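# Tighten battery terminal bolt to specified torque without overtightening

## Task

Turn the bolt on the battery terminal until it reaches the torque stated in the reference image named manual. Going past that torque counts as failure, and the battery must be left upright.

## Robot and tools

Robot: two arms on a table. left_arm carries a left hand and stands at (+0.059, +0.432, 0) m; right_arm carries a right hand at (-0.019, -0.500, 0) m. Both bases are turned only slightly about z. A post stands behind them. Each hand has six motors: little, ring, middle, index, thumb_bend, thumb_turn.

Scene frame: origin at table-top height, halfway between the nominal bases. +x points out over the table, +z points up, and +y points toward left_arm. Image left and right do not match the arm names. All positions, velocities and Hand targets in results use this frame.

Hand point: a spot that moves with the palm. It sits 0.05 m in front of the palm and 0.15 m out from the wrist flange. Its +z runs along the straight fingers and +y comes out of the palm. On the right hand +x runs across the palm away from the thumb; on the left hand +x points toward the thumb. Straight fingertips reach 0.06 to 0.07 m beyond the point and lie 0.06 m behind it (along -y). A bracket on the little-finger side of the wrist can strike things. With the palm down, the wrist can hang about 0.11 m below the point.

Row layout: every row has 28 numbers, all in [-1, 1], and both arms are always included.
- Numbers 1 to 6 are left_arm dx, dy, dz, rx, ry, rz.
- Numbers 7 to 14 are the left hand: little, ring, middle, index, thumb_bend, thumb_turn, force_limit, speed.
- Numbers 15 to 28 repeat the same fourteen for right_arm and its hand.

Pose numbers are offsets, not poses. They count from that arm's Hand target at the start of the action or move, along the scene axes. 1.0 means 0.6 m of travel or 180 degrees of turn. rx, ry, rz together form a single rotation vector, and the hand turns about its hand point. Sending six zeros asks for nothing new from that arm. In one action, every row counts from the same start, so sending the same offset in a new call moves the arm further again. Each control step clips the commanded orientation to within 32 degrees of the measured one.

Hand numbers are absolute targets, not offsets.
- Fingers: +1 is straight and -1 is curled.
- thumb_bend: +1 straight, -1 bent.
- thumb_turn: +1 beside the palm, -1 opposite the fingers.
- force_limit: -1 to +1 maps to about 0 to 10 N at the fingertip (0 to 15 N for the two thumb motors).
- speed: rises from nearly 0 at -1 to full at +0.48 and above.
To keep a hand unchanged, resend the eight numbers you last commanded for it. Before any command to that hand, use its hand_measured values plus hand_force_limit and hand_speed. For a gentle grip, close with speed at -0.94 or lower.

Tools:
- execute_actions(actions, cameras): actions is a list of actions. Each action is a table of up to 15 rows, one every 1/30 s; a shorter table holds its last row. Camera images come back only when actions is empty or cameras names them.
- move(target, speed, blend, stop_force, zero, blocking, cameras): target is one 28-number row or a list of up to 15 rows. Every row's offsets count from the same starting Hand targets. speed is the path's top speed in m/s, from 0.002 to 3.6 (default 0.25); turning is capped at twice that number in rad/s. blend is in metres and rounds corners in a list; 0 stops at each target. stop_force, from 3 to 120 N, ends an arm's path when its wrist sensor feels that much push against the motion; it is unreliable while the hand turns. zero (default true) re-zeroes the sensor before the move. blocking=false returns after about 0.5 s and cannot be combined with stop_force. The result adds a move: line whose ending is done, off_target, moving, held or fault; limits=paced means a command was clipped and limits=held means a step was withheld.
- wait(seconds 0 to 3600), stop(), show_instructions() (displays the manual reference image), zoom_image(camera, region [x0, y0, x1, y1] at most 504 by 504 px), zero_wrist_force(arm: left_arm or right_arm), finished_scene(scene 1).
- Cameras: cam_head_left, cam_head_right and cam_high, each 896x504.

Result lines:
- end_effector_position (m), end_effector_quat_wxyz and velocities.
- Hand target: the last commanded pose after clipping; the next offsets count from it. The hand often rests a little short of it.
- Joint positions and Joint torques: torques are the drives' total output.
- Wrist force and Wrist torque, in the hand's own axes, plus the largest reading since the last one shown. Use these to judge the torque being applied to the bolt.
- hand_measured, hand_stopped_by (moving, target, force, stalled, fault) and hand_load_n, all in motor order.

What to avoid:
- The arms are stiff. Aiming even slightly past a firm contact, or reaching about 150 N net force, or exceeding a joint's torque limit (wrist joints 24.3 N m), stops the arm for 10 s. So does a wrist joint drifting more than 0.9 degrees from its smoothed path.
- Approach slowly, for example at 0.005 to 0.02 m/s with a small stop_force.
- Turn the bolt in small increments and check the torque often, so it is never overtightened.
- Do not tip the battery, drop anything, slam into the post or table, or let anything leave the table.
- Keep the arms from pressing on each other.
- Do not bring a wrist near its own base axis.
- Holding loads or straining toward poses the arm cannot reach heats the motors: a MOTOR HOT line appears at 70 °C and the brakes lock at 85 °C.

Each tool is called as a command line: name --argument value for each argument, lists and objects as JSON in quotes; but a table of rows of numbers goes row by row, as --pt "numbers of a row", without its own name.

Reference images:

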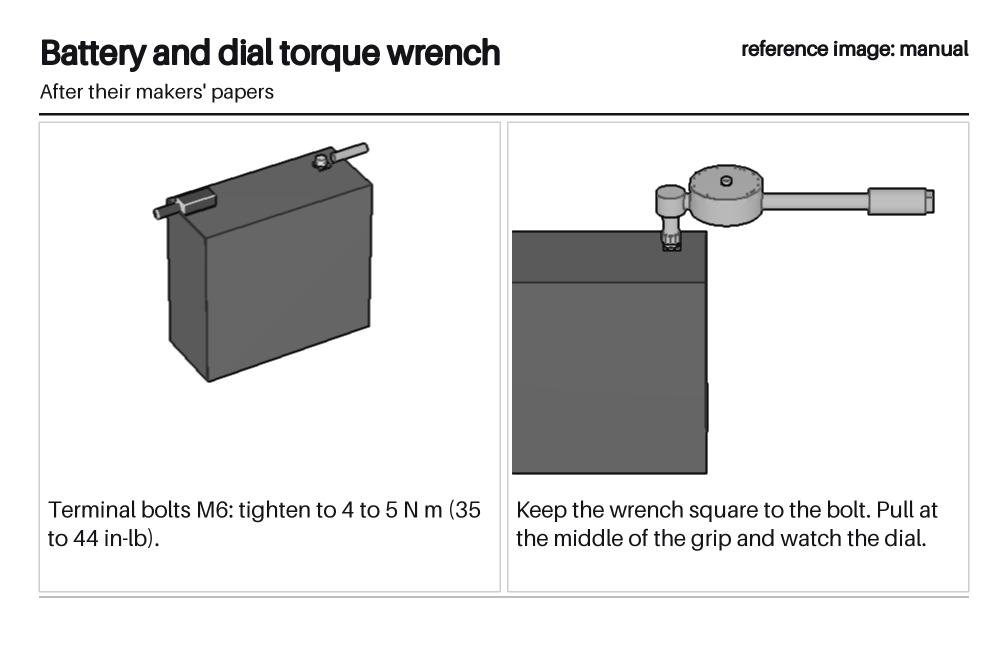

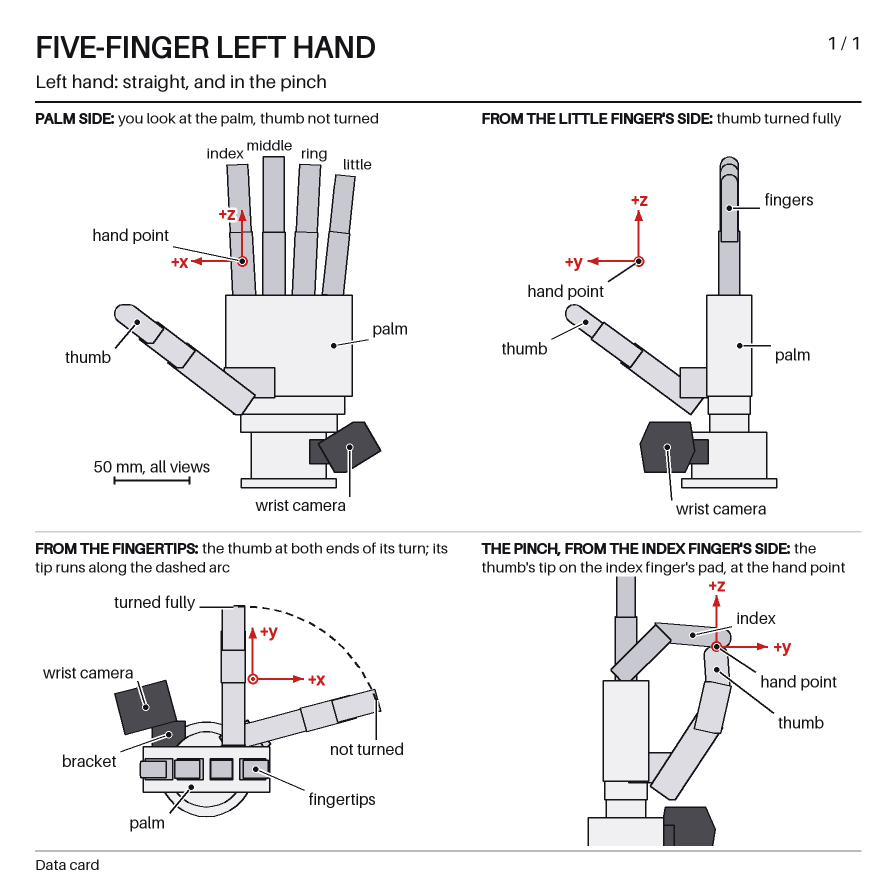

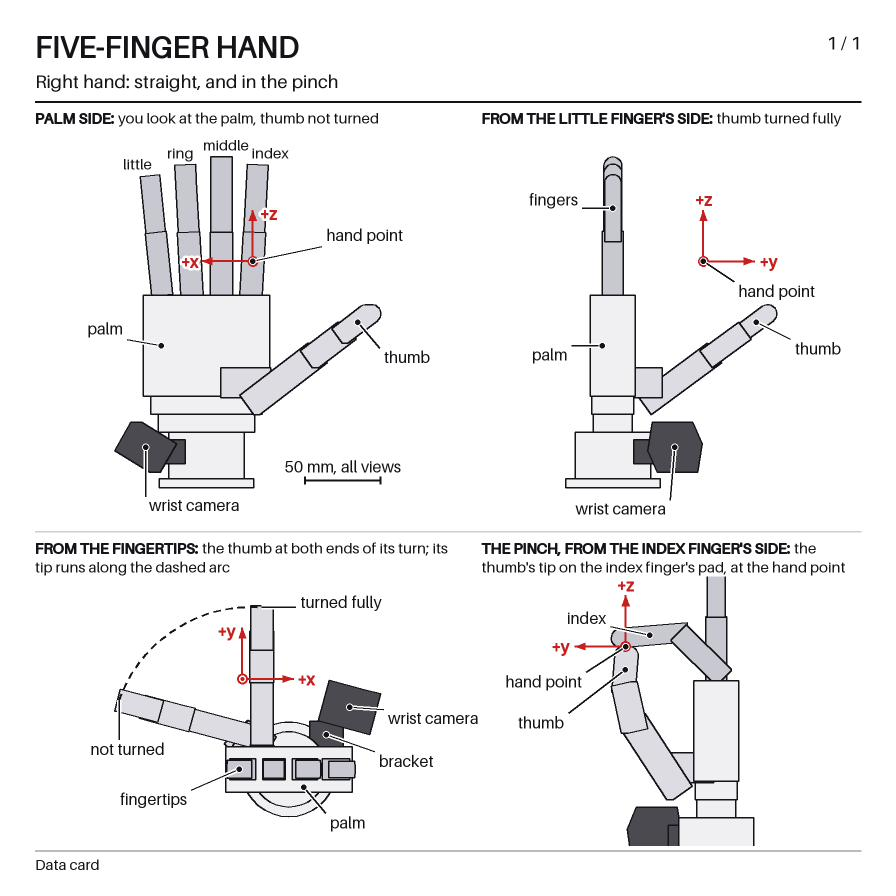

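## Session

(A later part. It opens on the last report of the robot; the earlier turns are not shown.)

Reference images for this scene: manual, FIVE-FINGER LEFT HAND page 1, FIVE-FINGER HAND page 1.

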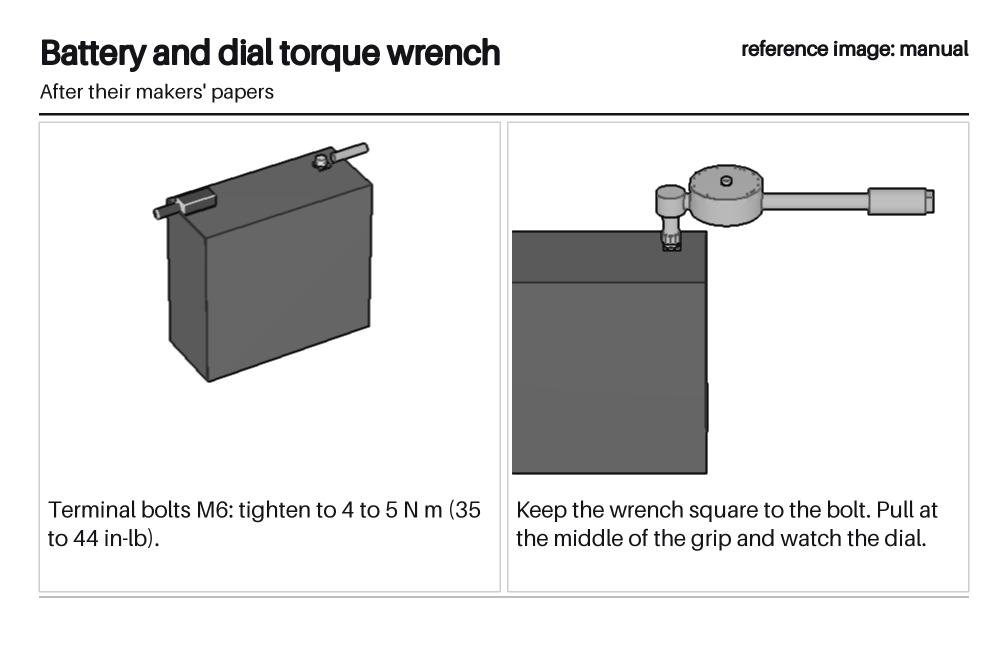

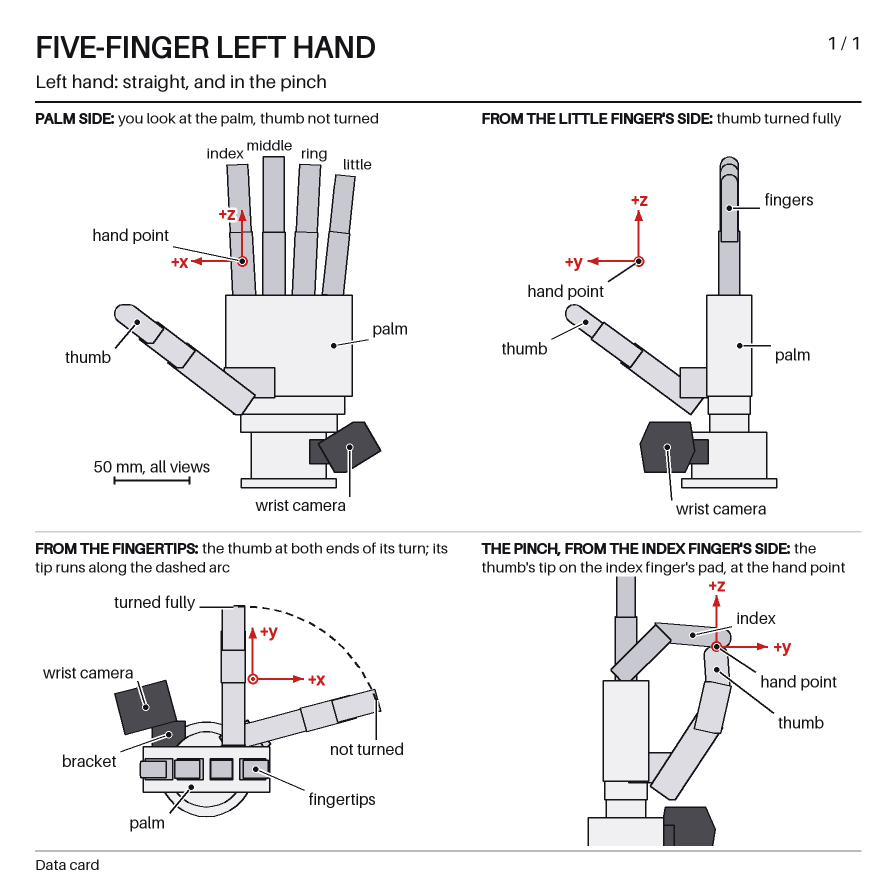

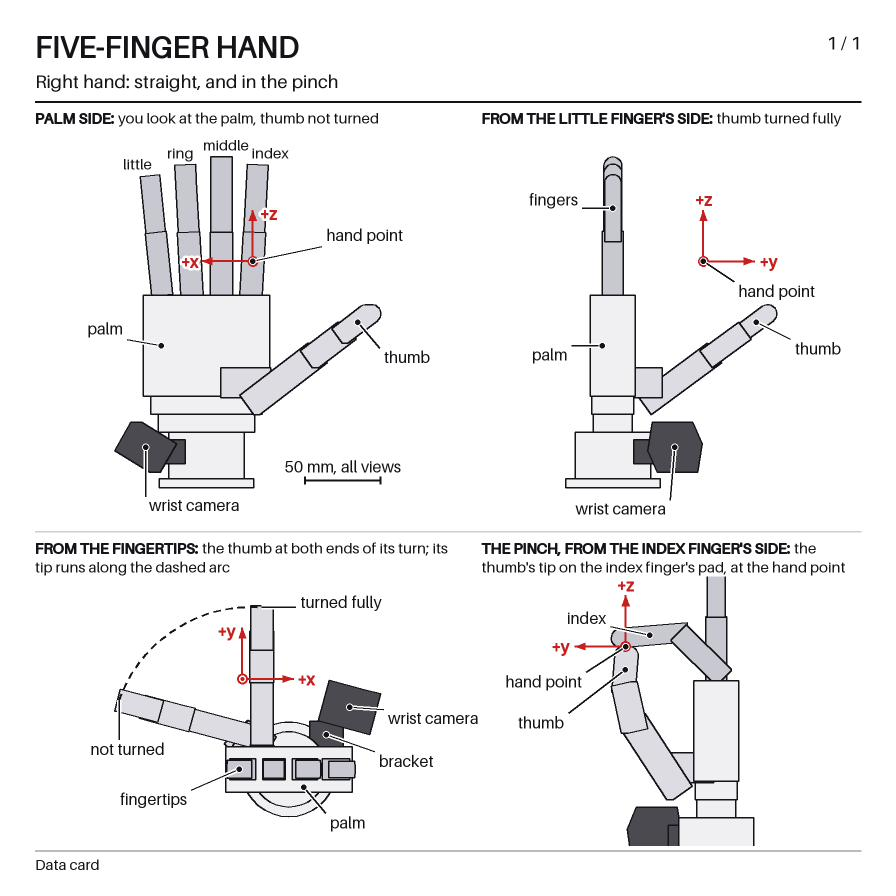

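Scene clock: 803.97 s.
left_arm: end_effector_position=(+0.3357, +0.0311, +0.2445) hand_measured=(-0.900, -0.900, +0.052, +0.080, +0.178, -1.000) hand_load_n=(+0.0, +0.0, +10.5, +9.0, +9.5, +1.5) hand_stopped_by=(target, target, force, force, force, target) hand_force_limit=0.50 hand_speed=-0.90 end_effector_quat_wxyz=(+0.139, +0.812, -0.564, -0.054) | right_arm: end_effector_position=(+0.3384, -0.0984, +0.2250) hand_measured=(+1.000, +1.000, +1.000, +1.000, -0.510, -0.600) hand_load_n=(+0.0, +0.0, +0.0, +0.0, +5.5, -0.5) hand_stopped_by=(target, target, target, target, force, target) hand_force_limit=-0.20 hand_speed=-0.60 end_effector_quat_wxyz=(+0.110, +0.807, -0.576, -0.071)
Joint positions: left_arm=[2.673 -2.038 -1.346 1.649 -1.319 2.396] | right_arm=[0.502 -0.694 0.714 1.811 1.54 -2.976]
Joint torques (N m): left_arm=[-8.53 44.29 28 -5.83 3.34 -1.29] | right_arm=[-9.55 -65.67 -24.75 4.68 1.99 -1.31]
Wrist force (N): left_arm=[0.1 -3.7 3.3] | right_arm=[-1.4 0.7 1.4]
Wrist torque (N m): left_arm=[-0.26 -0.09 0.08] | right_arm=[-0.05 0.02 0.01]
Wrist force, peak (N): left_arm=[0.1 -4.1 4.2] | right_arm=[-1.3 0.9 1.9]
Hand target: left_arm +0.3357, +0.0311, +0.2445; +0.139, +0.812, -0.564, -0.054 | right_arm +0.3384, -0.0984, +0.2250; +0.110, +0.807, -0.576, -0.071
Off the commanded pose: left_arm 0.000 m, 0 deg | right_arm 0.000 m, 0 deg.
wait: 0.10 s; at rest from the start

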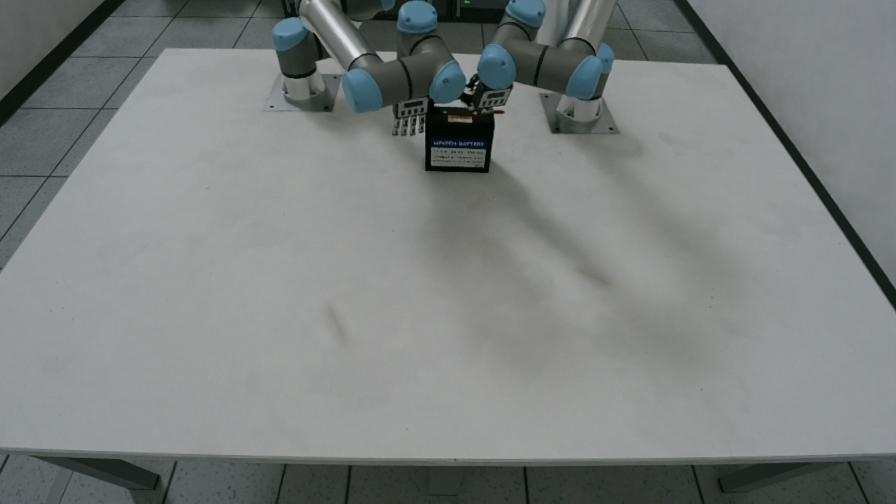

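move --pt "0 0 -0.0333 0 0 0 -0.9 -0.9 -0.5 -0.5 -0.1 -1 0.5 -0.9 0 0 -0.0333 0 0 0 1 1 1 1 -0.7 -0.6 -0.2 -0.6" --pt "0 0 -0.0358 0 0 0 -0.9 -0.9 -0.5 -0.5 -0.1 -1 0.5 -0.9 0 0 -0.0358 0 0 0 1 1 1 1 -0.7 -0.6 -0.2 -0.6" --speed '[0.02,0.005]'

move --pt "0.0008 0 0 0 0 0 -0.9 -0.9 -0.5 -0.5 -0.1 -1 0.5 -0.9 0.0008 0 0 0 0 0 1 1 1 1 -0.7 -0.6 -0.2 -0.6" --speed 0.005

move --pt "0.0008 0 0 0 0 0 -0.9 -0.9 -0.5 -0.5 -0.1 -1 0.5 -0.9 0.0008 0 0 0 0 0 1 1 1 1 -0.7 -0.6 -0.2 -0.6" --speed 0.005

move --pt "0.0008 0 0 0 0 0 -0.9 -0.9 -0.5 -0.5 -0.1 -1 0.5 -0.9 0.0008 0 0 0 0 0 1 1 1 1 -0.7 -0.6 -0.2 -0.6" --speed 0.005 --cameras '["cam_head_left"]'

zoom_image --camera "cam_head_left" --region '[436, 350, 466, 380]'

Scene clock: 807.10 s.
left_arm: end_effector_position=(+0.3357, +0.0311, +0.2232) hand_measured=(-0.900, -0.900, +0.052, +0.080, +0.178, -1.000) hand_load_n=(+0.0, +0.0, +9.0, +7.5, +10.5, +2.0) hand_stopped_by=(target, target, force, force, force, target) hand_force_limit=0.50 hand_speed=-0.90 end_effector_quat_wxyz=(+0.139, +0.812, -0.564, -0.054) | right_arm: end_effector_position=(+0.3384, -0.0984, +0.2036) hand_measured=(+1.000, +1.000, +1.000, +1.000, -0.510, -0.600) hand_load_n=(+0.0, +0.0, +0.0, +0.0, +5.5, -0.5) hand_stopped_by=(target, target, target, target, force, target) hand_force_limit=-0.20 hand_speed=-0.60 end_effector_quat_wxyz=(+0.110, +0.807, -0.576, -0.071)
Joint positions: left_arm=[2.673 -2.051 -1.382 1.699 -1.319 2.396] | right_arm=[0.502 -0.69 0.762 1.759 1.54 -2.976]
Joint torques (N m): left_arm=[-7.09 26.13 10.6 0.34 0.31 -0.57] | right_arm=[-2.51 -43.38 -10.71 0.14 0.8 -1.43]
Wrist force (N): left_arm=[0.9 -1.3 -2.0] | right_arm=[-1.6 0.5 3.0]
Wrist torque (N m): left_arm=[0.00 -0.25 0.07] | right_arm=[-0.11 0.02 0.00]
Wrist force, peak (N): left_arm=[0.4 -4.0 4.2] | right_arm=[-1.8 0.1 3.2]
Hand target: left_arm +0.3357, +0.0311, +0.2230; +0.139, +0.812, -0.564, -0.054 | right_arm +0.3384, -0.0984, +0.2035; +0.110, +0.807, -0.576, -0.071
Off the commanded pose: left_arm 0.000 m, 0 deg | right_arm 0.000 m, 0 deg.
move: done

Scene clock: 807.60 s.
left_arm: end_effector_position=(+0.3362, +0.0311, +0.2230) hand_measured=(-0.900, -0.900, +0.052, +0.080, +0.178, -1.000) hand_load_n=(+0.0, +0.0, +8.5, +7.0, +11.0, +2.5) hand_stopped_by=(target, target, force, force, force, target) hand_force_limit=0.50 hand_speed=-0.90 end_effector_quat_wxyz=(+0.139, +0.812, -0.564, -0.054) | right_arm: end_effector_position=(+0.3389, -0.0984, +0.2035) hand_measured=(+1.000, +1.000, +1.000, +1.000, -0.510, -0.600) hand_load_n=(+0.0, +0.0, +0.0, +0.0, +5.5, -0.5) hand_stopped_by=(target, target, target, target, force, target) hand_force_limit=-0.20 hand_speed=-0.60 end_effector_quat_wxyz=(+0.110, +0.807, -0.576, -0.071)
Joint positions: left_arm=[2.673 -2.052 -1.381 1.698 -1.319 2.397] | right_arm=[0.502 -0.689 0.76 1.76 1.54 -2.976]
Joint torques (N m): left_arm=[11.69 25.14 28.3 -3.72 -1.98 1.3] | right_arm=[-8.38 -44.38 -24.21 5.31 1.96 -1.47]
Wrist force (N): left_arm=[-3.1 2.6 -3.0] | right_arm=[-3.2 -1.1 3.8]
Wrist torque (N m): left_arm=[0.08 -0.26 -0.03] | right_arm=[-0.27 0.11 -0.06]
Wrist force, peak (N): left_arm=[-3.4 1.8 -3.4] | right_arm=[-2.9 -1.0 4.5]
Hand target: left_arm +0.3362, +0.0311, +0.2230; +0.139, +0.812, -0.564, -0.054 | right_arm +0.3389, -0.0984, +0.2035; +0.110, +0.807, -0.576, -0.071
Off the commanded pose: left_arm 0.000 m, 0 deg | right_arm 0.000 m, 0 deg.
move: done

Scene clock: 808.10 s.
left_arm: end_effector_position=(+0.3367, +0.0311, +0.2230) hand_measured=(-0.900, -0.900, +0.052, +0.080, +0.178, -1.000) hand_load_n=(+0.0, +0.0, +8.0, +7.0, +11.0, +1.5) hand_stopped_by=(target, target, force, force, force, target) hand_force_limit=0.50 hand_speed=-0.90 end_effector_quat_wxyz=(+0.139, +0.812, -0.564, -0.054) | right_arm: end_effector_position=(+0.3394, -0.0984, +0.2035) hand_measured=(+1.000, +1.000, +1.000, +1.000, -0.510, -0.600) hand_load_n=(+0.0, +0.0, +0.0, +0.0, +6.0, +0.0) hand_stopped_by=(target, target, target, target, force, target) hand_force_limit=-0.20 hand_speed=-0.60 end_effector_quat_wxyz=(+0.110, +0.807, -0.576, -0.071)
Joint positions: left_arm=[2.674 -2.053 -1.38 1.698 -1.319 2.397] | right_arm=[0.501 -0.688 0.758 1.761 1.54 -2.976]
Joint torques (N m): left_arm=[13.28 24.93 28.66 -3.32 -2.38 1.24] | right_arm=[-9.64 -44.02 -23.77 5.51 2.57 -1.62]
Wrist force (N): left_arm=[-2.8 5.6 -2.3] | right_arm=[-4.6 -2.2 3.9]
Wrist torque (N m): left_arm=[0.10 -0.26 -0.07] | right_arm=[-0.33 0.18 -0.10]
Wrist force, peak (N): left_arm=[-2.8 5.6 -2.3] | right_arm=[-4.9 -2.0 4.3]
Hand target: left_arm +0.3367, +0.0311, +0.2230; +0.139, +0.812, -0.564, -0.054 | right_arm +0.3394, -0.0984, +0.2035; +0.110, +0.807, -0.576, -0.071
Off the commanded pose: left_arm 0.000 m, 0 deg | right_arm 0.000 m, 0 deg.
move: done

Scene clock: 808.60 s.
left_arm: end_effector_position=(+0.3372, +0.0311, +0.2230) hand_measured=(-0.900, -0.900, +0.052, +0.080, +0.178, -1.000) hand_load_n=(+0.0, +0.0, +7.5, +7.5, +11.5, +1.5) hand_stopped_by=(target, target, force, force, force, target) hand_force_limit=0.50 hand_speed=-0.90 end_effector_quat_wxyz=(+0.139, +0.812, -0.564, -0.054) | right_arm: end_effector_position=(+0.3398, -0.0984, +0.2035) hand_measured=(+1.000, +1.000, +1.000, +1.000, -0.510, -0.600) hand_load_n=(+0.0, +0.0, +0.0, +0.0, +5.5, +0.0) hand_stopped_by=(target, target, target, target, force, target) hand_force_limit=-0.20 hand_speed=-0.60 end_effector_quat_wxyz=(+0.110, +0.807, -0.576, -0.071)
Joint positions: left_arm=[2.674 -2.054 -1.379 1.697 -1.319 2.397] | right_arm=[0.501 -0.686 0.756 1.762 1.54 -2.977]
Joint torques (N m): left_arm=[13.09 25.08 28.4 -3.16 -2.61 1.24] | right_arm=[-10.31 -45.34 -22.89 5.54 2.47 -1.64]
Wrist force (N): left_arm=[-1.9 5.7 -2.4] | right_arm=[-4.6 -2.6 4.2]
Wrist torque (N m): left_arm=[0.03 -0.32 -0.08] | right_arm=[-0.38 0.14 -0.10]
Wrist force, peak (N): left_arm=[-2.3 6.9 -2.9] | right_arm=[-4.8 -2.8 4.2]
Hand target: left_arm +0.3372, +0.0311, +0.2230; +0.139, +0.812, -0.564, -0.054 | right_arm +0.3399, -0.0984, +0.2035; +0.110, +0.807, -0.576, -0.071
Off the commanded pose: left_arm 0.000 m, 0 deg | right_arm 0.000 m, 0 deg.
move: done

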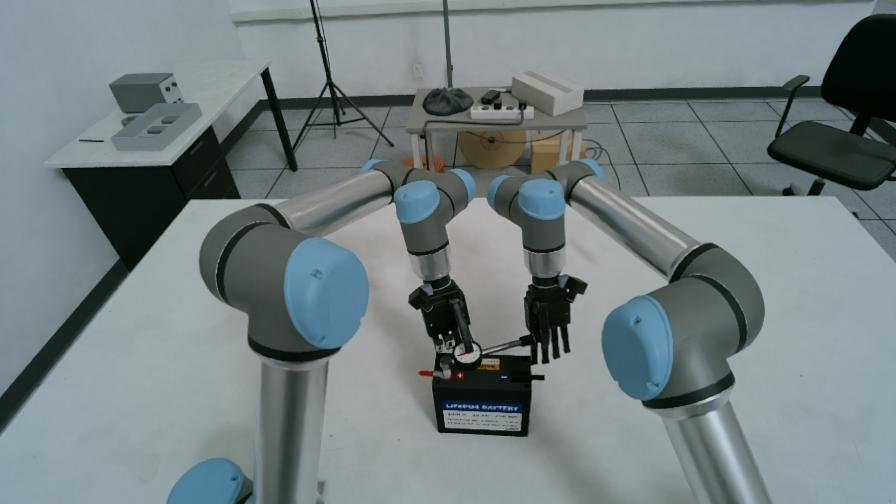

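Scaled by 16.800 from the camera's image (finer frame: 1280x720).

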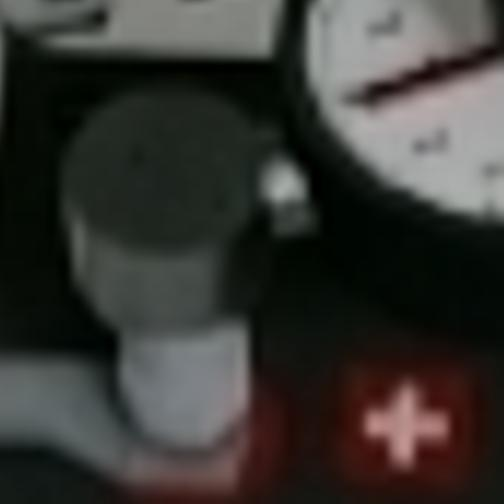

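move --pt "0 0 0.0333 0 0 0 -0.9 -0.9 -0.5 -0.5 -0.1 -1 0.5 -0.9 0 0 0.0333 0 0 0 1 1 1 1 -0.7 -0.6 -0.2 -0.6" --speed 0.02 --cameras '["cam_head_left","cam_head_right"]'

zoom_image --camera "cam_head_left" --region '[432, 346, 464, 378]'

zoom_image --camera "cam_head_left" --region '[438, 362, 458, 382]'

Scene clock: 810.97 s.
left_arm: end_effector_position=(+0.3372, +0.0312, +0.2429) hand_measured=(-0.900, -0.900, +0.052, +0.080, +0.178, -1.000) hand_load_n=(+0.0, +0.0, +10.5, +9.0, +10.0, +1.0) hand_stopped_by=(target, target, force, force, force, target) hand_force_limit=0.50 hand_speed=-0.90 end_effector_quat_wxyz=(+0.139, +0.812, -0.564, -0.054) | right_arm: end_effector_position=(+0.3399, -0.0984, +0.2233) hand_measured=(+1.000, +1.000, +1.000, +1.000, -0.510, -0.600) hand_load_n=(+0.0, +0.0, +0.0, +0.0, +5.5, +0.0) hand_stopped_by=(target, target, target, target, force, target) hand_force_limit=-0.20 hand_speed=-0.60 end_effector_quat_wxyz=(+0.110, +0.807, -0.576, -0.071)
Joint positions: left_arm=[2.674 -2.041 -1.345 1.651 -1.319 2.397] | right_arm=[0.501 -0.69 0.711 1.81 1.54 -2.977]
Joint torques (N m): left_arm=[4.33 44.66 27.22 -5.91 3.79 0.51] | right_arm=[-5.67 -62.33 -22.89 4.88 -0.72 -0.9]
Wrist force (N): left_arm=[2.0 -3.2 3.9] | right_arm=[-2.9 0.3 1.8]
Wrist torque (N m): left_arm=[-0.22 -0.20 0.06] | right_arm=[-0.05 0.07 -0.01]
Wrist force, peak (N): left_arm=[-2.2 6.4 -3.0] | right_arm=[-5.0 -2.7 4.3]
Hand target: left_arm +0.3372, +0.0311, +0.2430; +0.139, +0.812, -0.564, -0.054 | right_arm +0.3399, -0.0984, +0.2235; +0.110, +0.807, -0.576, -0.071
Off the commanded pose: left_arm 0.000 m, 0 deg | right_arm 0.000 m, 0 deg.
move: done

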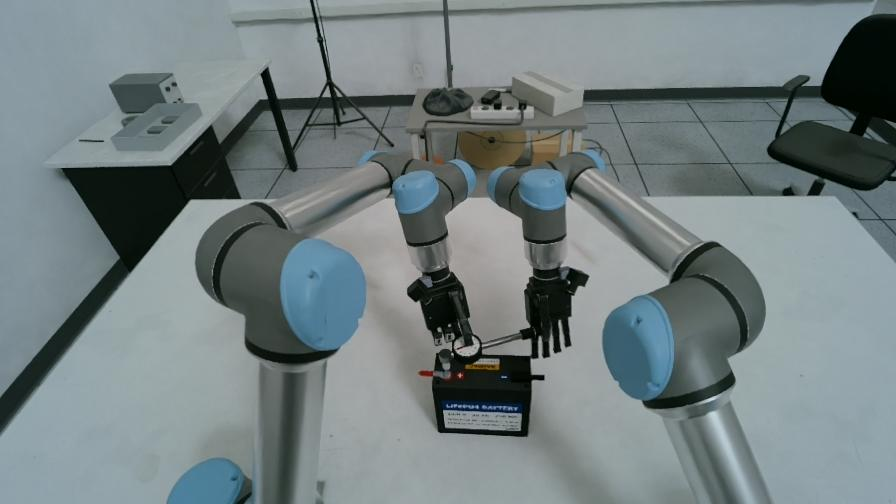

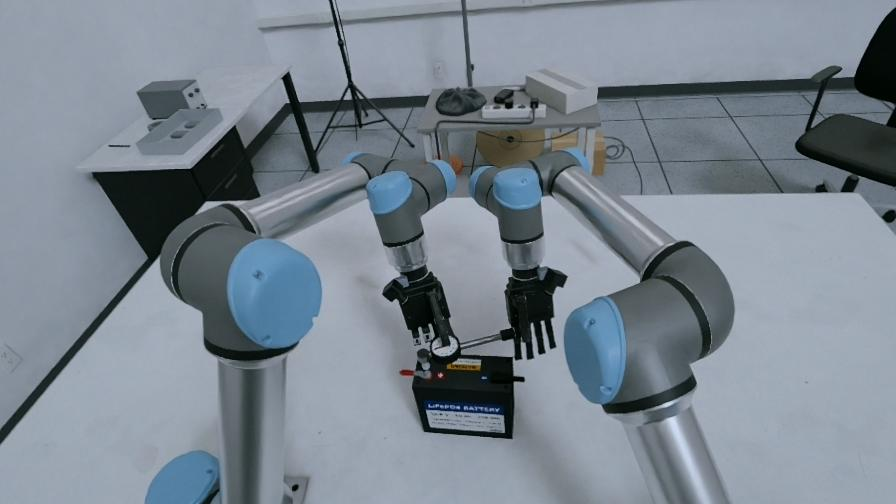

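Scaled by 15.750 from the camera's image (finer frame: 1280x720).

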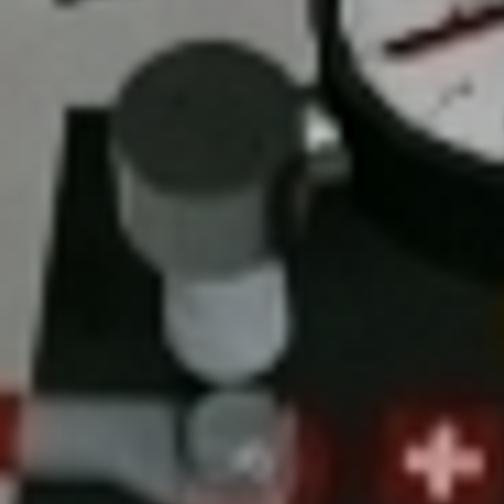

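Scaled by 25.200 from the camera's image (finer frame: 1280x720).

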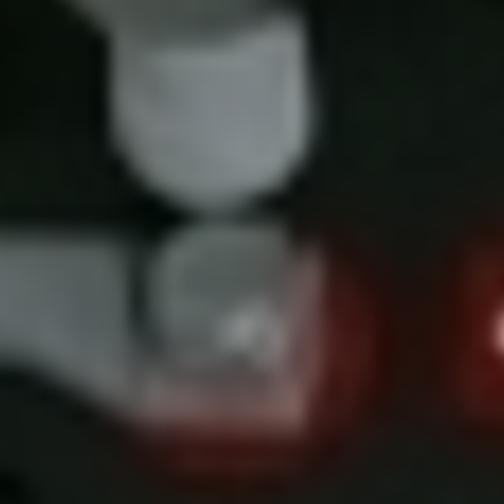

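move --pt "0 0 -0.0308 0 0 0 -0.9 -0.9 -0.5 -0.5 -0.1 -1 0.5 -0.9 0 0 -0.0308 0 0 0 1 1 1 1 -0.7 -0.6 -0.2 -0.6" --pt "0 0 -0.0333 0 0 0 -0.9 -0.9 -0.5 -0.5 -0.1 -1 0.5 -0.9 0 0 -0.0333 0 0 0 1 1 1 1 -0.7 -0.6 -0.2 -0.6" --speed '[0.02,0.005]'

Scene clock: 812.97 s.
left_arm: end_effector_position=(+0.3372, +0.0311, +0.2232) hand_measured=(-0.900, -0.900, +0.052, +0.080, +0.178, -1.000) hand_load_n=(+0.0, +0.0, +8.0, +7.0, +11.0, +2.0) hand_stopped_by=(target, target, force, force, force, target) hand_force_limit=0.50 hand_speed=-0.90 end_effector_quat_wxyz=(+0.139, +0.812, -0.564, -0.054) | right_arm: end_effector_position=(+0.3399, -0.0984, +0.2036) hand_measured=(+1.000, +1.000, +1.000, +1.000, -0.510, -0.600) hand_load_n=(+0.0, +0.0, +0.0, +0.0, +6.0, +0.0) hand_stopped_by=(target, target, target, target, force, target) hand_force_limit=-0.20 hand_speed=-0.60 end_effector_quat_wxyz=(+0.110, +0.807, -0.576, -0.071)
Joint positions: left_arm=[2.674 -2.054 -1.378 1.697 -1.319 2.397] | right_arm=[0.501 -0.686 0.755 1.762 1.54 -2.977]
Joint torques (N m): left_arm=[-6.72 25.07 10.63 1.33 1.91 1.24] | right_arm=[5.58 -43.41 -11.78 0.6 1.28 0.61]
Wrist force (N): left_arm=[1.1 5.5 -2.1] | right_arm=[-3.9 -2.4 3.4]
Wrist torque (N m): left_arm=[0.10 -0.27 -0.08] | right_arm=[-0.35 0.13 -0.08]
Wrist force, peak (N): left_arm=[1.1 5.5 -2.1] | right_arm=[-3.9 -2.4 3.4]
Hand target: left_arm +0.3372, +0.0311, +0.2230; +0.139, +0.812, -0.564, -0.054 | right_arm +0.3399, -0.0984, +0.2035; +0.110, +0.807, -0.576, -0.071
Off the commanded pose: left_arm 0.000 m, 0 deg | right_arm 0.000 m, 0 deg.
move: done

move --pt "0 0 0.0333 0 0 0 -0.9 -0.9 -0.5 -0.5 -0.1 -1 0.5 -0.9 0 0 0.0333 0 0 0 1 1 1 1 -0.7 -0.6 -0.2 -0.6" --pt "-0.0024 0 0.0333 0 0 0 -0.9 -0.9 -0.5 -0.5 -0.1 -1 0.5 -0.9 -0.0024 0 0.0333 0 0 0 1 1 1 1 -0.7 -0.6 -0.2 -0.6" --speed 0.02 --cameras '["cam_head_left","cam_head_right"]'

zoom_image --camera "cam_head_left" --region '[436, 346, 456, 366]'

zoom_image --camera "cam_head_left" --region '[436, 358, 456, 378]'

zoom_image --camera "cam_head_right" --region '[414, 346, 434, 366]'

zoom_image --camera "cam_head_right" --region '[414, 358, 434, 378]'

Scene clock: 815.93 s.
left_arm: end_effector_position=(+0.3358, +0.0311, +0.2430) hand_measured=(-0.900, -0.900, +0.052, +0.080, +0.178, -1.000) hand_load_n=(+0.0, +0.0, +10.5, +9.0, +10.0, +1.5) hand_stopped_by=(target, target, force, force, force, target) hand_force_limit=0.50 hand_speed=-0.90 end_effector_quat_wxyz=(+0.139, +0.812, -0.564, -0.054) | right_arm: end_effector_position=(+0.3385, -0.0984, +0.2234) hand_measured=(+1.000, +1.000, +1.000, +1.000, -0.510, -0.600) hand_load_n=(+0.0, +0.0, +0.0, +0.0, +5.5, +0.0) hand_stopped_by=(target, target, target, target, force, target) hand_force_limit=-0.20 hand_speed=-0.60 end_effector_quat_wxyz=(+0.110, +0.807, -0.576, -0.071)
Joint positions: left_arm=[2.673 -2.039 -1.349 1.652 -1.319 2.396] | right_arm=[0.502 -0.693 0.717 1.807 1.54 -2.976]
Joint torques (N m): left_arm=[-7.57 45.67 10.73 -0.87 3.8 -1.27] | right_arm=[8.34 -64.75 -10.79 0.03 -1.04 1.24]
Wrist force (N): left_arm=[3.1 -3.4 3.9] | right_arm=[-3.9 0.1 1.8]
Wrist torque (N m): left_arm=[-0.26 -0.23 0.18] | right_arm=[-0.08 0.12 -0.12]
Wrist force, peak (N): left_arm=[1.1 6.5 -4.2] | right_arm=[-4.1 -2.5 4.5]
Hand target: left_arm +0.3357, +0.0311, +0.2430; +0.139, +0.812, -0.564, -0.054 | right_arm +0.3384, -0.0984, +0.2235; +0.110, +0.807, -0.576, -0.071
Off the commanded pose: left_arm 0.000 m, 0 deg | right_arm 0.000 m, 0 deg.
move: done

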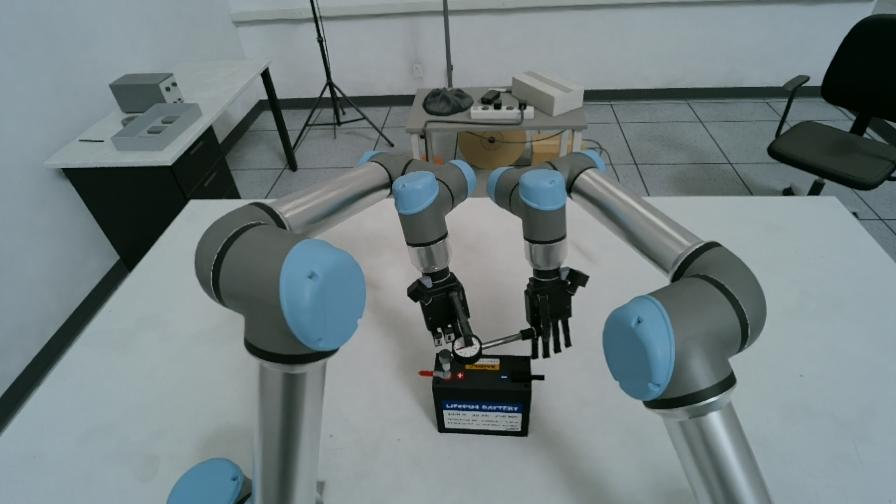

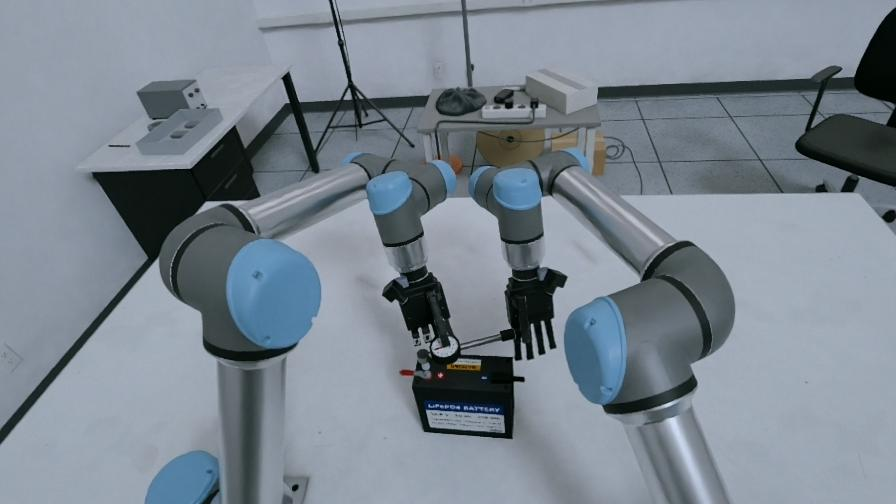

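Scaled by 25.200 from the camera's image (finer frame: 1280x720).

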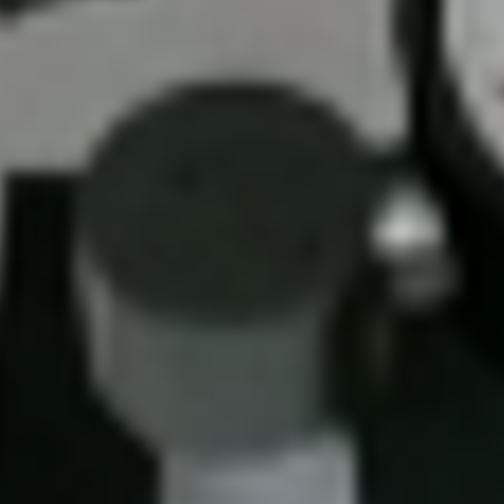

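Scaled by 25.200 from the camera's image (finer frame: 1280x720).

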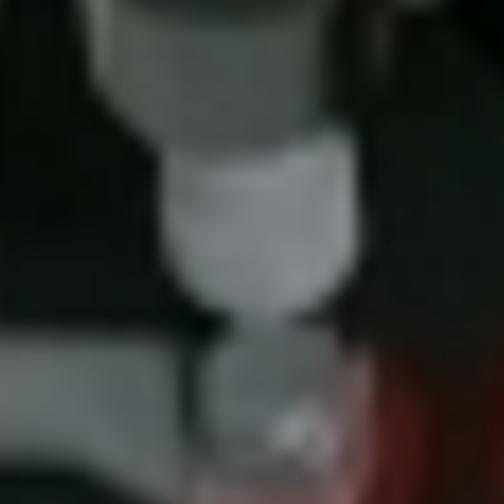

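Scaled by 25.200 from the camera's image (finer frame: 1280x720).

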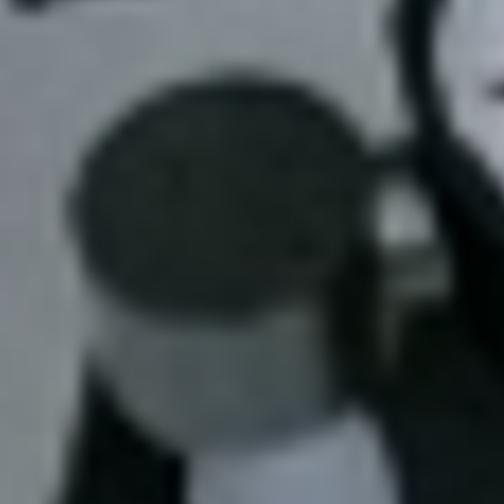

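Scaled by 25.200 from the camera's image (finer frame: 1280x720).

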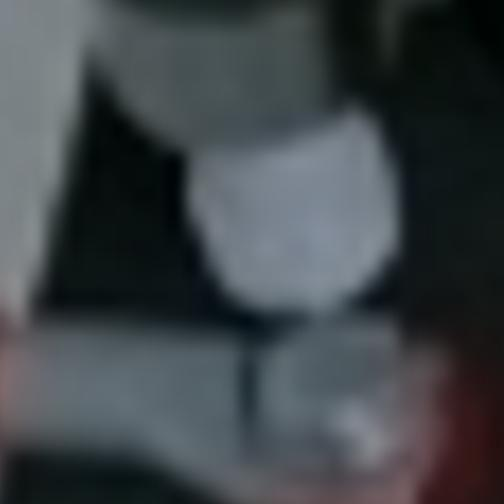

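zoom_image --camera "cam_head_left" --region '[442, 368, 452, 378]'

zoom_image --camera "cam_head_right" --region '[422, 368, 432, 378]'

Scaled by 50.400 from the camera's image (finer frame: 1280x720).

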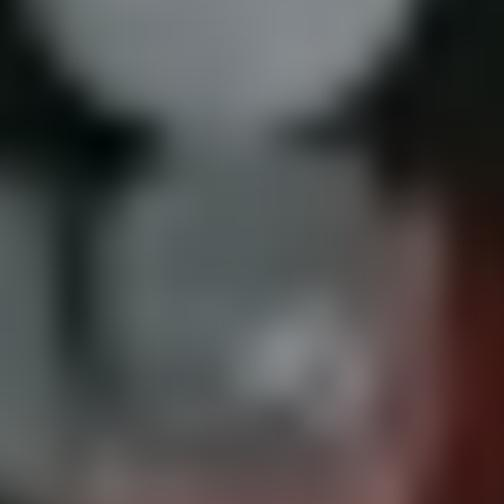

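Scaled by 50.400 from the camera's image (finer frame: 1280x720).

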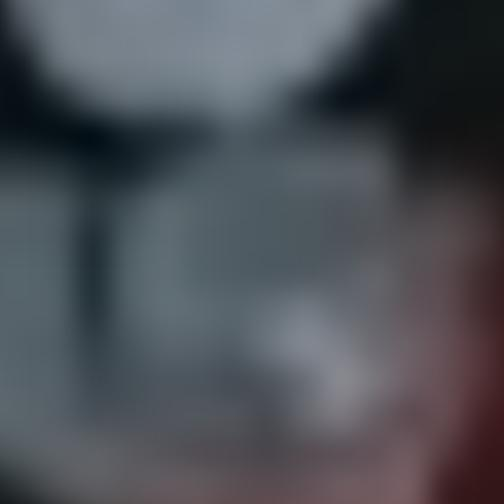

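move --pt "-0.01658 -0.00483 0 0 0 -0.06111 -0.9 -0.9 -0.5 -0.5 -0.1 -1 0.5 -0.9 -0.05608 -0.0015 0 0 0 -0.06111 1 1 1 1 -0.7 -0.6 -0.2 -0.6" --pt "-0.01658 -0.00483 -0.02917 0 0 -0.06111 -0.9 -0.9 -0.5 -0.5 -0.1 -1 0.5 -0.9 -0.05608 -0.0015 -0.02917 0 0 -0.06111 1 1 1 1 -0.7 -0.6 -0.2 -0.6" --pt "-0.01658 -0.00483 -0.03333 0 0 -0.06111 -0.9 -0.9 -0.5 -0.5 -0.1 -1 0.5 -0.9 -0.05608 -0.0015 -0.03333 0 0 -0.06111 1 1 1 1 -0.7 -0.6 -0.2 -0.6" --speed '[0.02,0.02,0.005]'

Scene clock: 824.53 s.
left_arm: end_effector_position=(+0.3258, +0.0282, +0.2231) hand_measured=(-0.900, -0.900, +0.052, +0.080, +0.178, -1.000) hand_load_n=(+0.0, +0.0, +8.0, +6.5, +12.5, +2.5) hand_stopped_by=(target, target, force, force, force, target) hand_force_limit=0.50 hand_speed=-0.90 end_effector_quat_wxyz=(+0.134, +0.754, -0.639, -0.067) | right_arm: end_effector_position=(+0.3048, -0.0993, +0.2036) hand_measured=(+1.000, +1.000, +1.000, +1.000, -0.510, -0.600) hand_load_n=(+0.0, +0.0, +0.0, +0.0, +5.5, +0.0) hand_stopped_by=(target, target, target, target, force, target) hand_force_limit=-0.20 hand_speed=-0.60 end_effector_quat_wxyz=(+0.103, +0.748, -0.651, -0.081)
Joint positions: left_arm=[2.632 -2.1 -1.317 1.645 -1.346 2.549] | right_arm=[0.492 -0.819 0.992 1.649 1.494 -2.8]
Joint torques (N m): left_arm=[-6.47 26.8 8.6 0 -1.18 1.56] | right_arm=[-9.28 -39.82 -10.73 0.13 -1.18 1.32]
Wrist force (N): left_arm=[3.5 -2.0 -4.5] | right_arm=[-3.4 0.8 3.9]
Wrist torque (N m): left_arm=[0.05 -0.28 -0.07] | right_arm=[-0.14 0.06 -0.15]
Wrist force, peak (N): left_arm=[3.5 -4.6 3.9] | right_arm=[-3.7 0.3 4.3]
Hand target: left_arm +0.3258, +0.0282, +0.2230; +0.134, +0.754, -0.639, -0.067 | right_arm +0.3048, -0.0993, +0.2035; +0.103, +0.748, -0.651, -0.081
Off the commanded pose: left_arm 0.000 m, 0 deg | right_arm 0.000 m, 0 deg.
move: done

move --pt "0 0 0.0042 0 0 0 -0.9 -0.9 -0.5 -0.5 -0.1 -1 0.5 -0.9 0 0 0.0042 0 0 0 1 1 1 1 -0.7 -0.6 -0.2 -0.6" --pt "-0.0031 -0.0005 0.0042 0 0 -0.01111 -0.9 -0.9 -0.5 -0.5 -0.1 -1 0.5 -0.9 -0.01018 0.00093 0.0042 0 0 -0.01111 1 1 1 1 -0.7 -0.6 -0.2 -0.6" --pt "-0.0031 -0.0005 0 0 0 -0.01111 -0.9 -0.9 -0.5 -0.5 -0.1 -1 0.5 -0.9 -0.01018 0.00093 0 0 0 -0.01111 1 1 1 1 -0.7 -0.6 -0.2 -0.6" --speed 0.01

move --pt "0 0 0.0042 0 0 0 -0.9 -0.9 -0.5 -0.5 -0.1 -1 0.5 -0.9 0 0 0.0042 0 0 0 1 1 1 1 -0.7 -0.6 -0.2 -0.6" --pt "-0.0031 -0.0004 0.0042 0 0 -0.01111 -0.9 -0.9 -0.5 -0.5 -0.1 -1 0.5 -0.9 -0.01013 0.0013 0.0042 0 0 -0.01111 1 1 1 1 -0.7 -0.6 -0.2 -0.6" --pt "-0.0031 -0.0004 0 0 0 -0.01111 -0.9 -0.9 -0.5 -0.5 -0.1 -1 0.5 -0.9 -0.01013 0.0013 0 0 0 -0.01111 1 1 1 1 -0.7 -0.6 -0.2 -0.6" --speed 0.01

move --pt "0 0 0.0042 0 0 0 -0.9 -0.9 -0.5 -0.5 -0.1 -1 0.5 -0.9 0 0 0.0042 0 0 0 1 1 1 1 -0.7 -0.6 -0.2 -0.6" --pt "-0.0031 -0.0003 0.0042 0 0 -0.01111 -0.9 -0.9 -0.5 -0.5 -0.1 -1 0.5 -0.9 -0.0101 0.00165 0.0042 0 0 -0.01111 1 1 1 1 -0.7 -0.6 -0.2 -0.6" --pt "-0.0031 -0.0003 0 0 0 -0.01111 -0.9 -0.9 -0.5 -0.5 -0.1 -1 0.5 -0.9 -0.0101 0.00165 0 0 0 -0.01111 1 1 1 1 -0.7 -0.6 -0.2 -0.6" --speed 0.01

move --pt "0 0 0.0042 0 0 0 -0.9 -0.9 -0.5 -0.5 -0.1 -1 0.5 -0.9 0 0 0.0042 0 0 0 1 1 1 1 -0.7 -0.6 -0.2 -0.6" --pt "-0.0031 -0.0002 0.0042 0 0 -0.01111 -0.9 -0.9 -0.5 -0.5 -0.1 -1 0.5 -0.9 -0.01 0.002 0.0042 0 0 -0.01111 1 1 1 1 -0.7 -0.6 -0.2 -0.6" --pt "-0.0031 -0.0002 0 0 0 -0.01111 -0.9 -0.9 -0.5 -0.5 -0.1 -1 0.5 -0.9 -0.01 0.002 0 0 0 -0.01111 1 1 1 1 -0.7 -0.6 -0.2 -0.6" --speed 0.01

Scene clock: 828.30 s.
left_arm: end_effector_position=(+0.3239, +0.0279, +0.2231) hand_measured=(-0.900, -0.900, +0.052, +0.080, +0.178, -1.000) hand_load_n=(+0.0, +0.0, +8.5, +7.0, +12.0, +2.0) hand_stopped_by=(target, target, force, force, force, target) hand_force_limit=0.50 hand_speed=-0.90 end_effector_quat_wxyz=(+0.132, +0.743, -0.652, -0.069) | right_arm: end_effector_position=(+0.2987, -0.0987, +0.2036) hand_measured=(+1.000, +1.000, +1.000, +1.000, -0.510, -0.600) hand_load_n=(+0.0, +0.0, +0.0, +0.0, +5.5, +0.0) hand_stopped_by=(target, target, target, target, force, target) hand_force_limit=-0.20 hand_speed=-0.60 end_effector_quat_wxyz=(+0.101, +0.736, -0.664, -0.083)
Joint positions: left_arm=[2.624 -2.108 -1.306 1.636 -1.351 2.576] | right_arm=[0.491 -0.84 1.028 1.632 1.485 -2.766]
Joint torques (N m): left_arm=[-9.39 27.62 7.88 -0.3 -1.88 1.82] | right_arm=[-9.22 -38.59 -9.9 0.26 -1.38 1.21]
Wrist force (N): left_arm=[2.7 -3.6 -3.1] | right_arm=[-2.2 0.6 4.3]
Wrist torque (N m): left_arm=[0.02 -0.28 -0.05] | right_arm=[-0.18 -0.01 -0.10]
Wrist force, peak (N): left_arm=[3.3 -3.4 -5.0] | right_arm=[-3.4 0.3 4.1]
Hand target: left_arm +0.3239, +0.0279, +0.2230; +0.132, +0.743, -0.652, -0.069 | right_arm +0.2987, -0.0987, +0.2035; +0.101, +0.736, -0.664, -0.083
Off the commanded pose: left_arm 0.000 m, 0 deg | right_arm 0.000 m, 0 deg.
move: done

Scene clock: 831.03 s.
left_arm: end_effector_position=(+0.3221, +0.0277, +0.2231) hand_measured=(-0.900, -0.900, +0.052, +0.080, +0.178, -1.000) hand_load_n=(+0.5, +0.0, +8.5, +6.5, +11.5, +2.0) hand_stopped_by=(target, target, force, force, force, target) hand_force_limit=0.50 hand_speed=-0.90 end_effector_quat_wxyz=(+0.131, +0.732, -0.665, -0.071) | right_arm: end_effector_position=(+0.2926, -0.0980, +0.2036) hand_measured=(+1.000, +1.000, +1.000, +1.000, -0.510, -0.600) hand_load_n=(+0.0, +0.0, +0.0, +0.0, +5.5, -0.5) hand_stopped_by=(target, target, target, target, force, target) hand_force_limit=-0.20 hand_speed=-0.60 end_effector_quat_wxyz=(+0.100, +0.725, -0.677, -0.084)
Joint positions: left_arm=[2.616 -2.116 -1.295 1.627 -1.357 2.603] | right_arm=[0.491 -0.86 1.062 1.615 1.477 -2.732]
Joint torques (N m): left_arm=[-9.35 27.29 8.27 -0.24 -2.04 1.79] | right_arm=[-8.79 -37.45 -10.71 0.11 -1.65 1.41]
Wrist force (N): left_arm=[2.7 -3.3 -3.6] | right_arm=[-1.8 0.6 3.8]
Wrist torque (N m): left_arm=[-0.01 -0.27 -0.05] | right_arm=[-0.16 -0.03 -0.09]
Wrist force, peak (N): left_arm=[3.2 -3.6 -4.1] | right_arm=[-2.7 0.4 4.0]
Hand target: left_arm +0.3221, +0.0277, +0.2230; +0.131, +0.732, -0.665, -0.071 | right_arm +0.2926, -0.0980, +0.2035; +0.100, +0.725, -0.677, -0.084
Off the commanded pose: left_arm 0.000 m, 0 deg | right_arm 0.000 m, 0 deg.
move: done

Scene clock: 833.77 s.
left_arm: end_effector_position=(+0.3202, +0.0275, +0.2232) hand_measured=(-0.900, -0.900, +0.052, +0.080, +0.178, -1.000) hand_load_n=(+0.5, +0.0, +8.5, +7.0, +12.0, +2.0) hand_stopped_by=(target, target, force, force, force, target) hand_force_limit=0.50 hand_speed=-0.90 end_effector_quat_wxyz=(+0.130, +0.720, -0.678, -0.074) | right_arm: end_effector_position=(+0.2865, -0.0970, +0.2036) hand_measured=(+1.000, +1.000, +1.000, +1.000, -0.510, -0.600) hand_load_n=(+0.0, +0.0, +0.0, +0.0, +5.5, -0.5) hand_stopped_by=(target, target, target, target, force, target) hand_force_limit=-0.20 hand_speed=-0.60 end_effector_quat_wxyz=(+0.098, +0.713, -0.689, -0.086)
Joint positions: left_arm=[2.608 -2.123 -1.284 1.619 -1.363 2.63] | right_arm=[0.492 -0.88 1.094 1.598 1.468 -2.698]
Joint torques (N m): left_arm=[-9.32 27.79 8.89 0.07 -2.14 1.78] | right_arm=[7.95 -35.06 -11.79 0.11 -1.16 1.6]
Wrist force (N): left_arm=[3.1 -2.7 -4.1] | right_arm=[-2.3 1.0 3.7]
Wrist torque (N m): left_arm=[0.01 -0.30 -0.05] | right_arm=[-0.12 0.02 -0.11]
Wrist force, peak (N): left_arm=[3.5 -3.2 -4.4] | right_arm=[-2.4 0.8 4.1]
Hand target: left_arm +0.3202, +0.0275, +0.2230; +0.130, +0.720, -0.678, -0.074 | right_arm +0.2865, -0.0970, +0.2035; +0.098, +0.713, -0.689, -0.086
Off the commanded pose: left_arm 0.000 m, 0 deg | right_arm 0.000 m, 0 deg.
move: done

Scene clock: 836.50 s.
left_arm: end_effector_position=(+0.3184, +0.0274, +0.2232) hand_measured=(-0.900, -0.900, +0.052, +0.080, +0.178, -1.000) hand_load_n=(+0.0, +0.0, +8.0, +6.5, +12.0, +2.0) hand_stopped_by=(target, target, force, force, force, target) hand_force_limit=0.50 hand_speed=-0.90 end_effector_quat_wxyz=(+0.129, +0.708, -0.690, -0.076) | right_arm: end_effector_position=(+0.2805, -0.0958, +0.2036) hand_measured=(+1.000, +1.000, +1.000, +1.000, -0.510, -0.600) hand_load_n=(+0.0, +0.0, +0.0, +0.0, +5.5, -0.5) hand_stopped_by=(target, target, target, target, force, target) hand_force_limit=-0.20 hand_speed=-0.60 end_effector_quat_wxyz=(+0.097, +0.701, -0.702, -0.088)
Joint positions: left_arm=[2.6 -2.131 -1.273 1.61 -1.369 2.657] | right_arm=[0.493 -0.899 1.126 1.582 1.459 -2.663]
Joint torques (N m): left_arm=[-8.71 28.46 8.49 0.14 -2.16 1.8] | right_arm=[8.19 -36.08 -11.39 -0.01 -1.54 1.38]
Wrist force (N): left_arm=[2.5 -2.5 -4.0] | right_arm=[-1.7 0.7 4.2]
Wrist torque (N m): left_arm=[0.02 -0.27 -0.08] | right_arm=[-0.14 0.00 -0.09]
Wrist force, peak (N): left_arm=[3.3 -2.9 -4.5] | right_arm=[-3.0 0.7 4.1]
Hand target: left_arm +0.3184, +0.0274, +0.2230; +0.129, +0.708, -0.690, -0.076 | right_arm +0.2805, -0.0958, +0.2035; +0.097, +0.701, -0.702, -0.088
Off the commanded pose: left_arm 0.000 m, 0 deg | right_arm 0.000 m, 0 deg.
move: done

move --pt "0 0 0.01 0 0 0 -0.9 -0.9 -0.5 -0.5 -0.1 -1 0.5 -0.9 0 0 0.01 0 0 0 1 1 1 1 -0.7 -0.6 -0.2 -0.6" --pt "0.01533 0.002 0.01 0 0 0.05556 -0.9 -0.9 -0.5 -0.5 -0.1 -1 0.5 -0.9 0.0506 -0.00643 0.01 0 0 0.05556 1 1 1 1 -0.7 -0.6 -0.2 -0.6" --pt "0.02883 0.00617 0.01 0 0 0.10556 -0.9 -0.9 -0.5 -0.5 -0.1 -1 0.5 -0.9 0.09648 -0.00467 0.01 0 0 0.10556 1 1 1 1 -0.7 -0.6 -0.2 -0.6" --pt "0.0415 0.012 0.01 0 0 0.15556 -0.9 -0.9 -0.5 -0.5 -0.1 -1 0.5 -0.9 0.14155 0.00392 0.01 0 0 0.15556 1 1 1 1 -0.7 -0.6 -0.2 -0.6" --pt "0.04938 0.01717 0.01 0 0 0.18889 -0.9 -0.9 -0.5 -0.5 -0.1 -1 0.5 -0.9 0.17057 0.01373 0.01 0 0 0.18889 1 1 1 1 -0.7 -0.6 -0.2 -0.6" --pt "0.04938 0.01717 0.0 0 0 0.18889 -0.9 -0.9 -0.5 -0.5 -0.1 -1 0.5 -0.9 0.17057 0.01373 0.0 0 0 0.18889 1 1 1 1 -0.7 -0.6 -0.2 -0.6" --speed '[0.02,0.04,0.04,0.04,0.04,0.008]' --blend '[0,0.003,0.003,0.003,0,0]' --cameras '["cam_head_left"]'

zoom_image --camera "cam_head_left" --region '[436, 350, 466, 380]'

Scene clock: 846.70 s.
left_arm: end_effector_position=(+0.3480, +0.0377, +0.2230) hand_measured=(-0.900, -0.900, +0.052, +0.080, +0.178, -1.000) hand_load_n=(+0.0, +0.0, +7.5, +6.0, +12.0, +2.5) hand_stopped_by=(target, target, force, force, force, target) hand_force_limit=0.50 hand_speed=-0.90 end_effector_quat_wxyz=(+0.145, +0.879, -0.453, -0.035) | right_arm: end_effector_position=(+0.3829, -0.0875, +0.2035) hand_measured=(+1.000, +1.000, +1.000, +1.000, -0.510, -0.600) hand_load_n=(+0.0, +0.0, +0.0, +0.0, +5.5, +0.0) hand_stopped_by=(target, target, target, target, force, target) hand_force_limit=-0.20 hand_speed=-0.60 end_effector_quat_wxyz=(+0.118, +0.875, -0.466, -0.056)
Joint positions: left_arm=[2.723 -1.977 -1.477 1.777 -1.29 2.178] | right_arm=[0.532 -0.402 0.208 2.026 1.6 -3.2]
Joint torques (N m): left_arm=[10.85 21.23 8.06 0.69 1.23 -1.2] | right_arm=[6.28 -71.62 -9.56 0.34 0.13 -1.3]
Wrist force (N): left_arm=[3.7 1.4 -6.2] | right_arm=[1.8 -1.0 3.0]
Wrist torque (N m): left_arm=[0.07 -0.35 0.11] | right_arm=[-0.22 -0.16 0.19]
Wrist force, peak (N): left_arm=[3.7 -1.6 -6.1] | right_arm=[-1.4 0.6 4.7]
Hand target: left_arm +0.3480, +0.0377, +0.2230; +0.145, +0.879, -0.453, -0.035 | right_arm +0.3829, -0.0875, +0.2035; +0.118, +0.875, -0.466, -0.056
Off the commanded pose: left_arm 0.000 m, 0 deg | right_arm 0.000 m, 0 deg.
move: done

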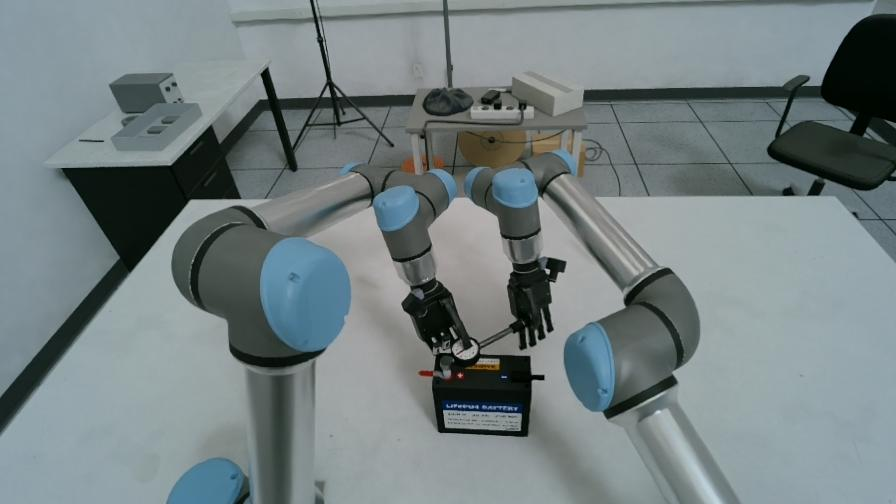

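Scaled by 16.800 from the camera's image (finer frame: 1280x720).

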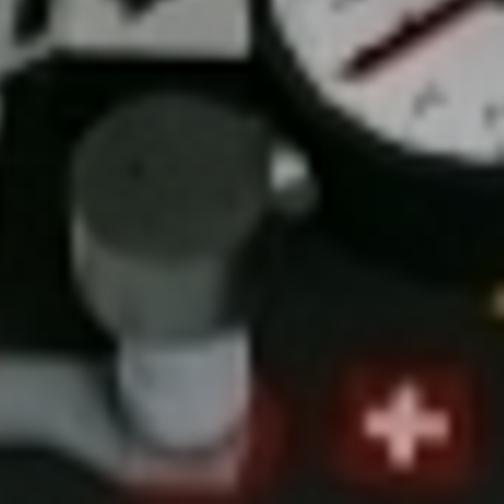

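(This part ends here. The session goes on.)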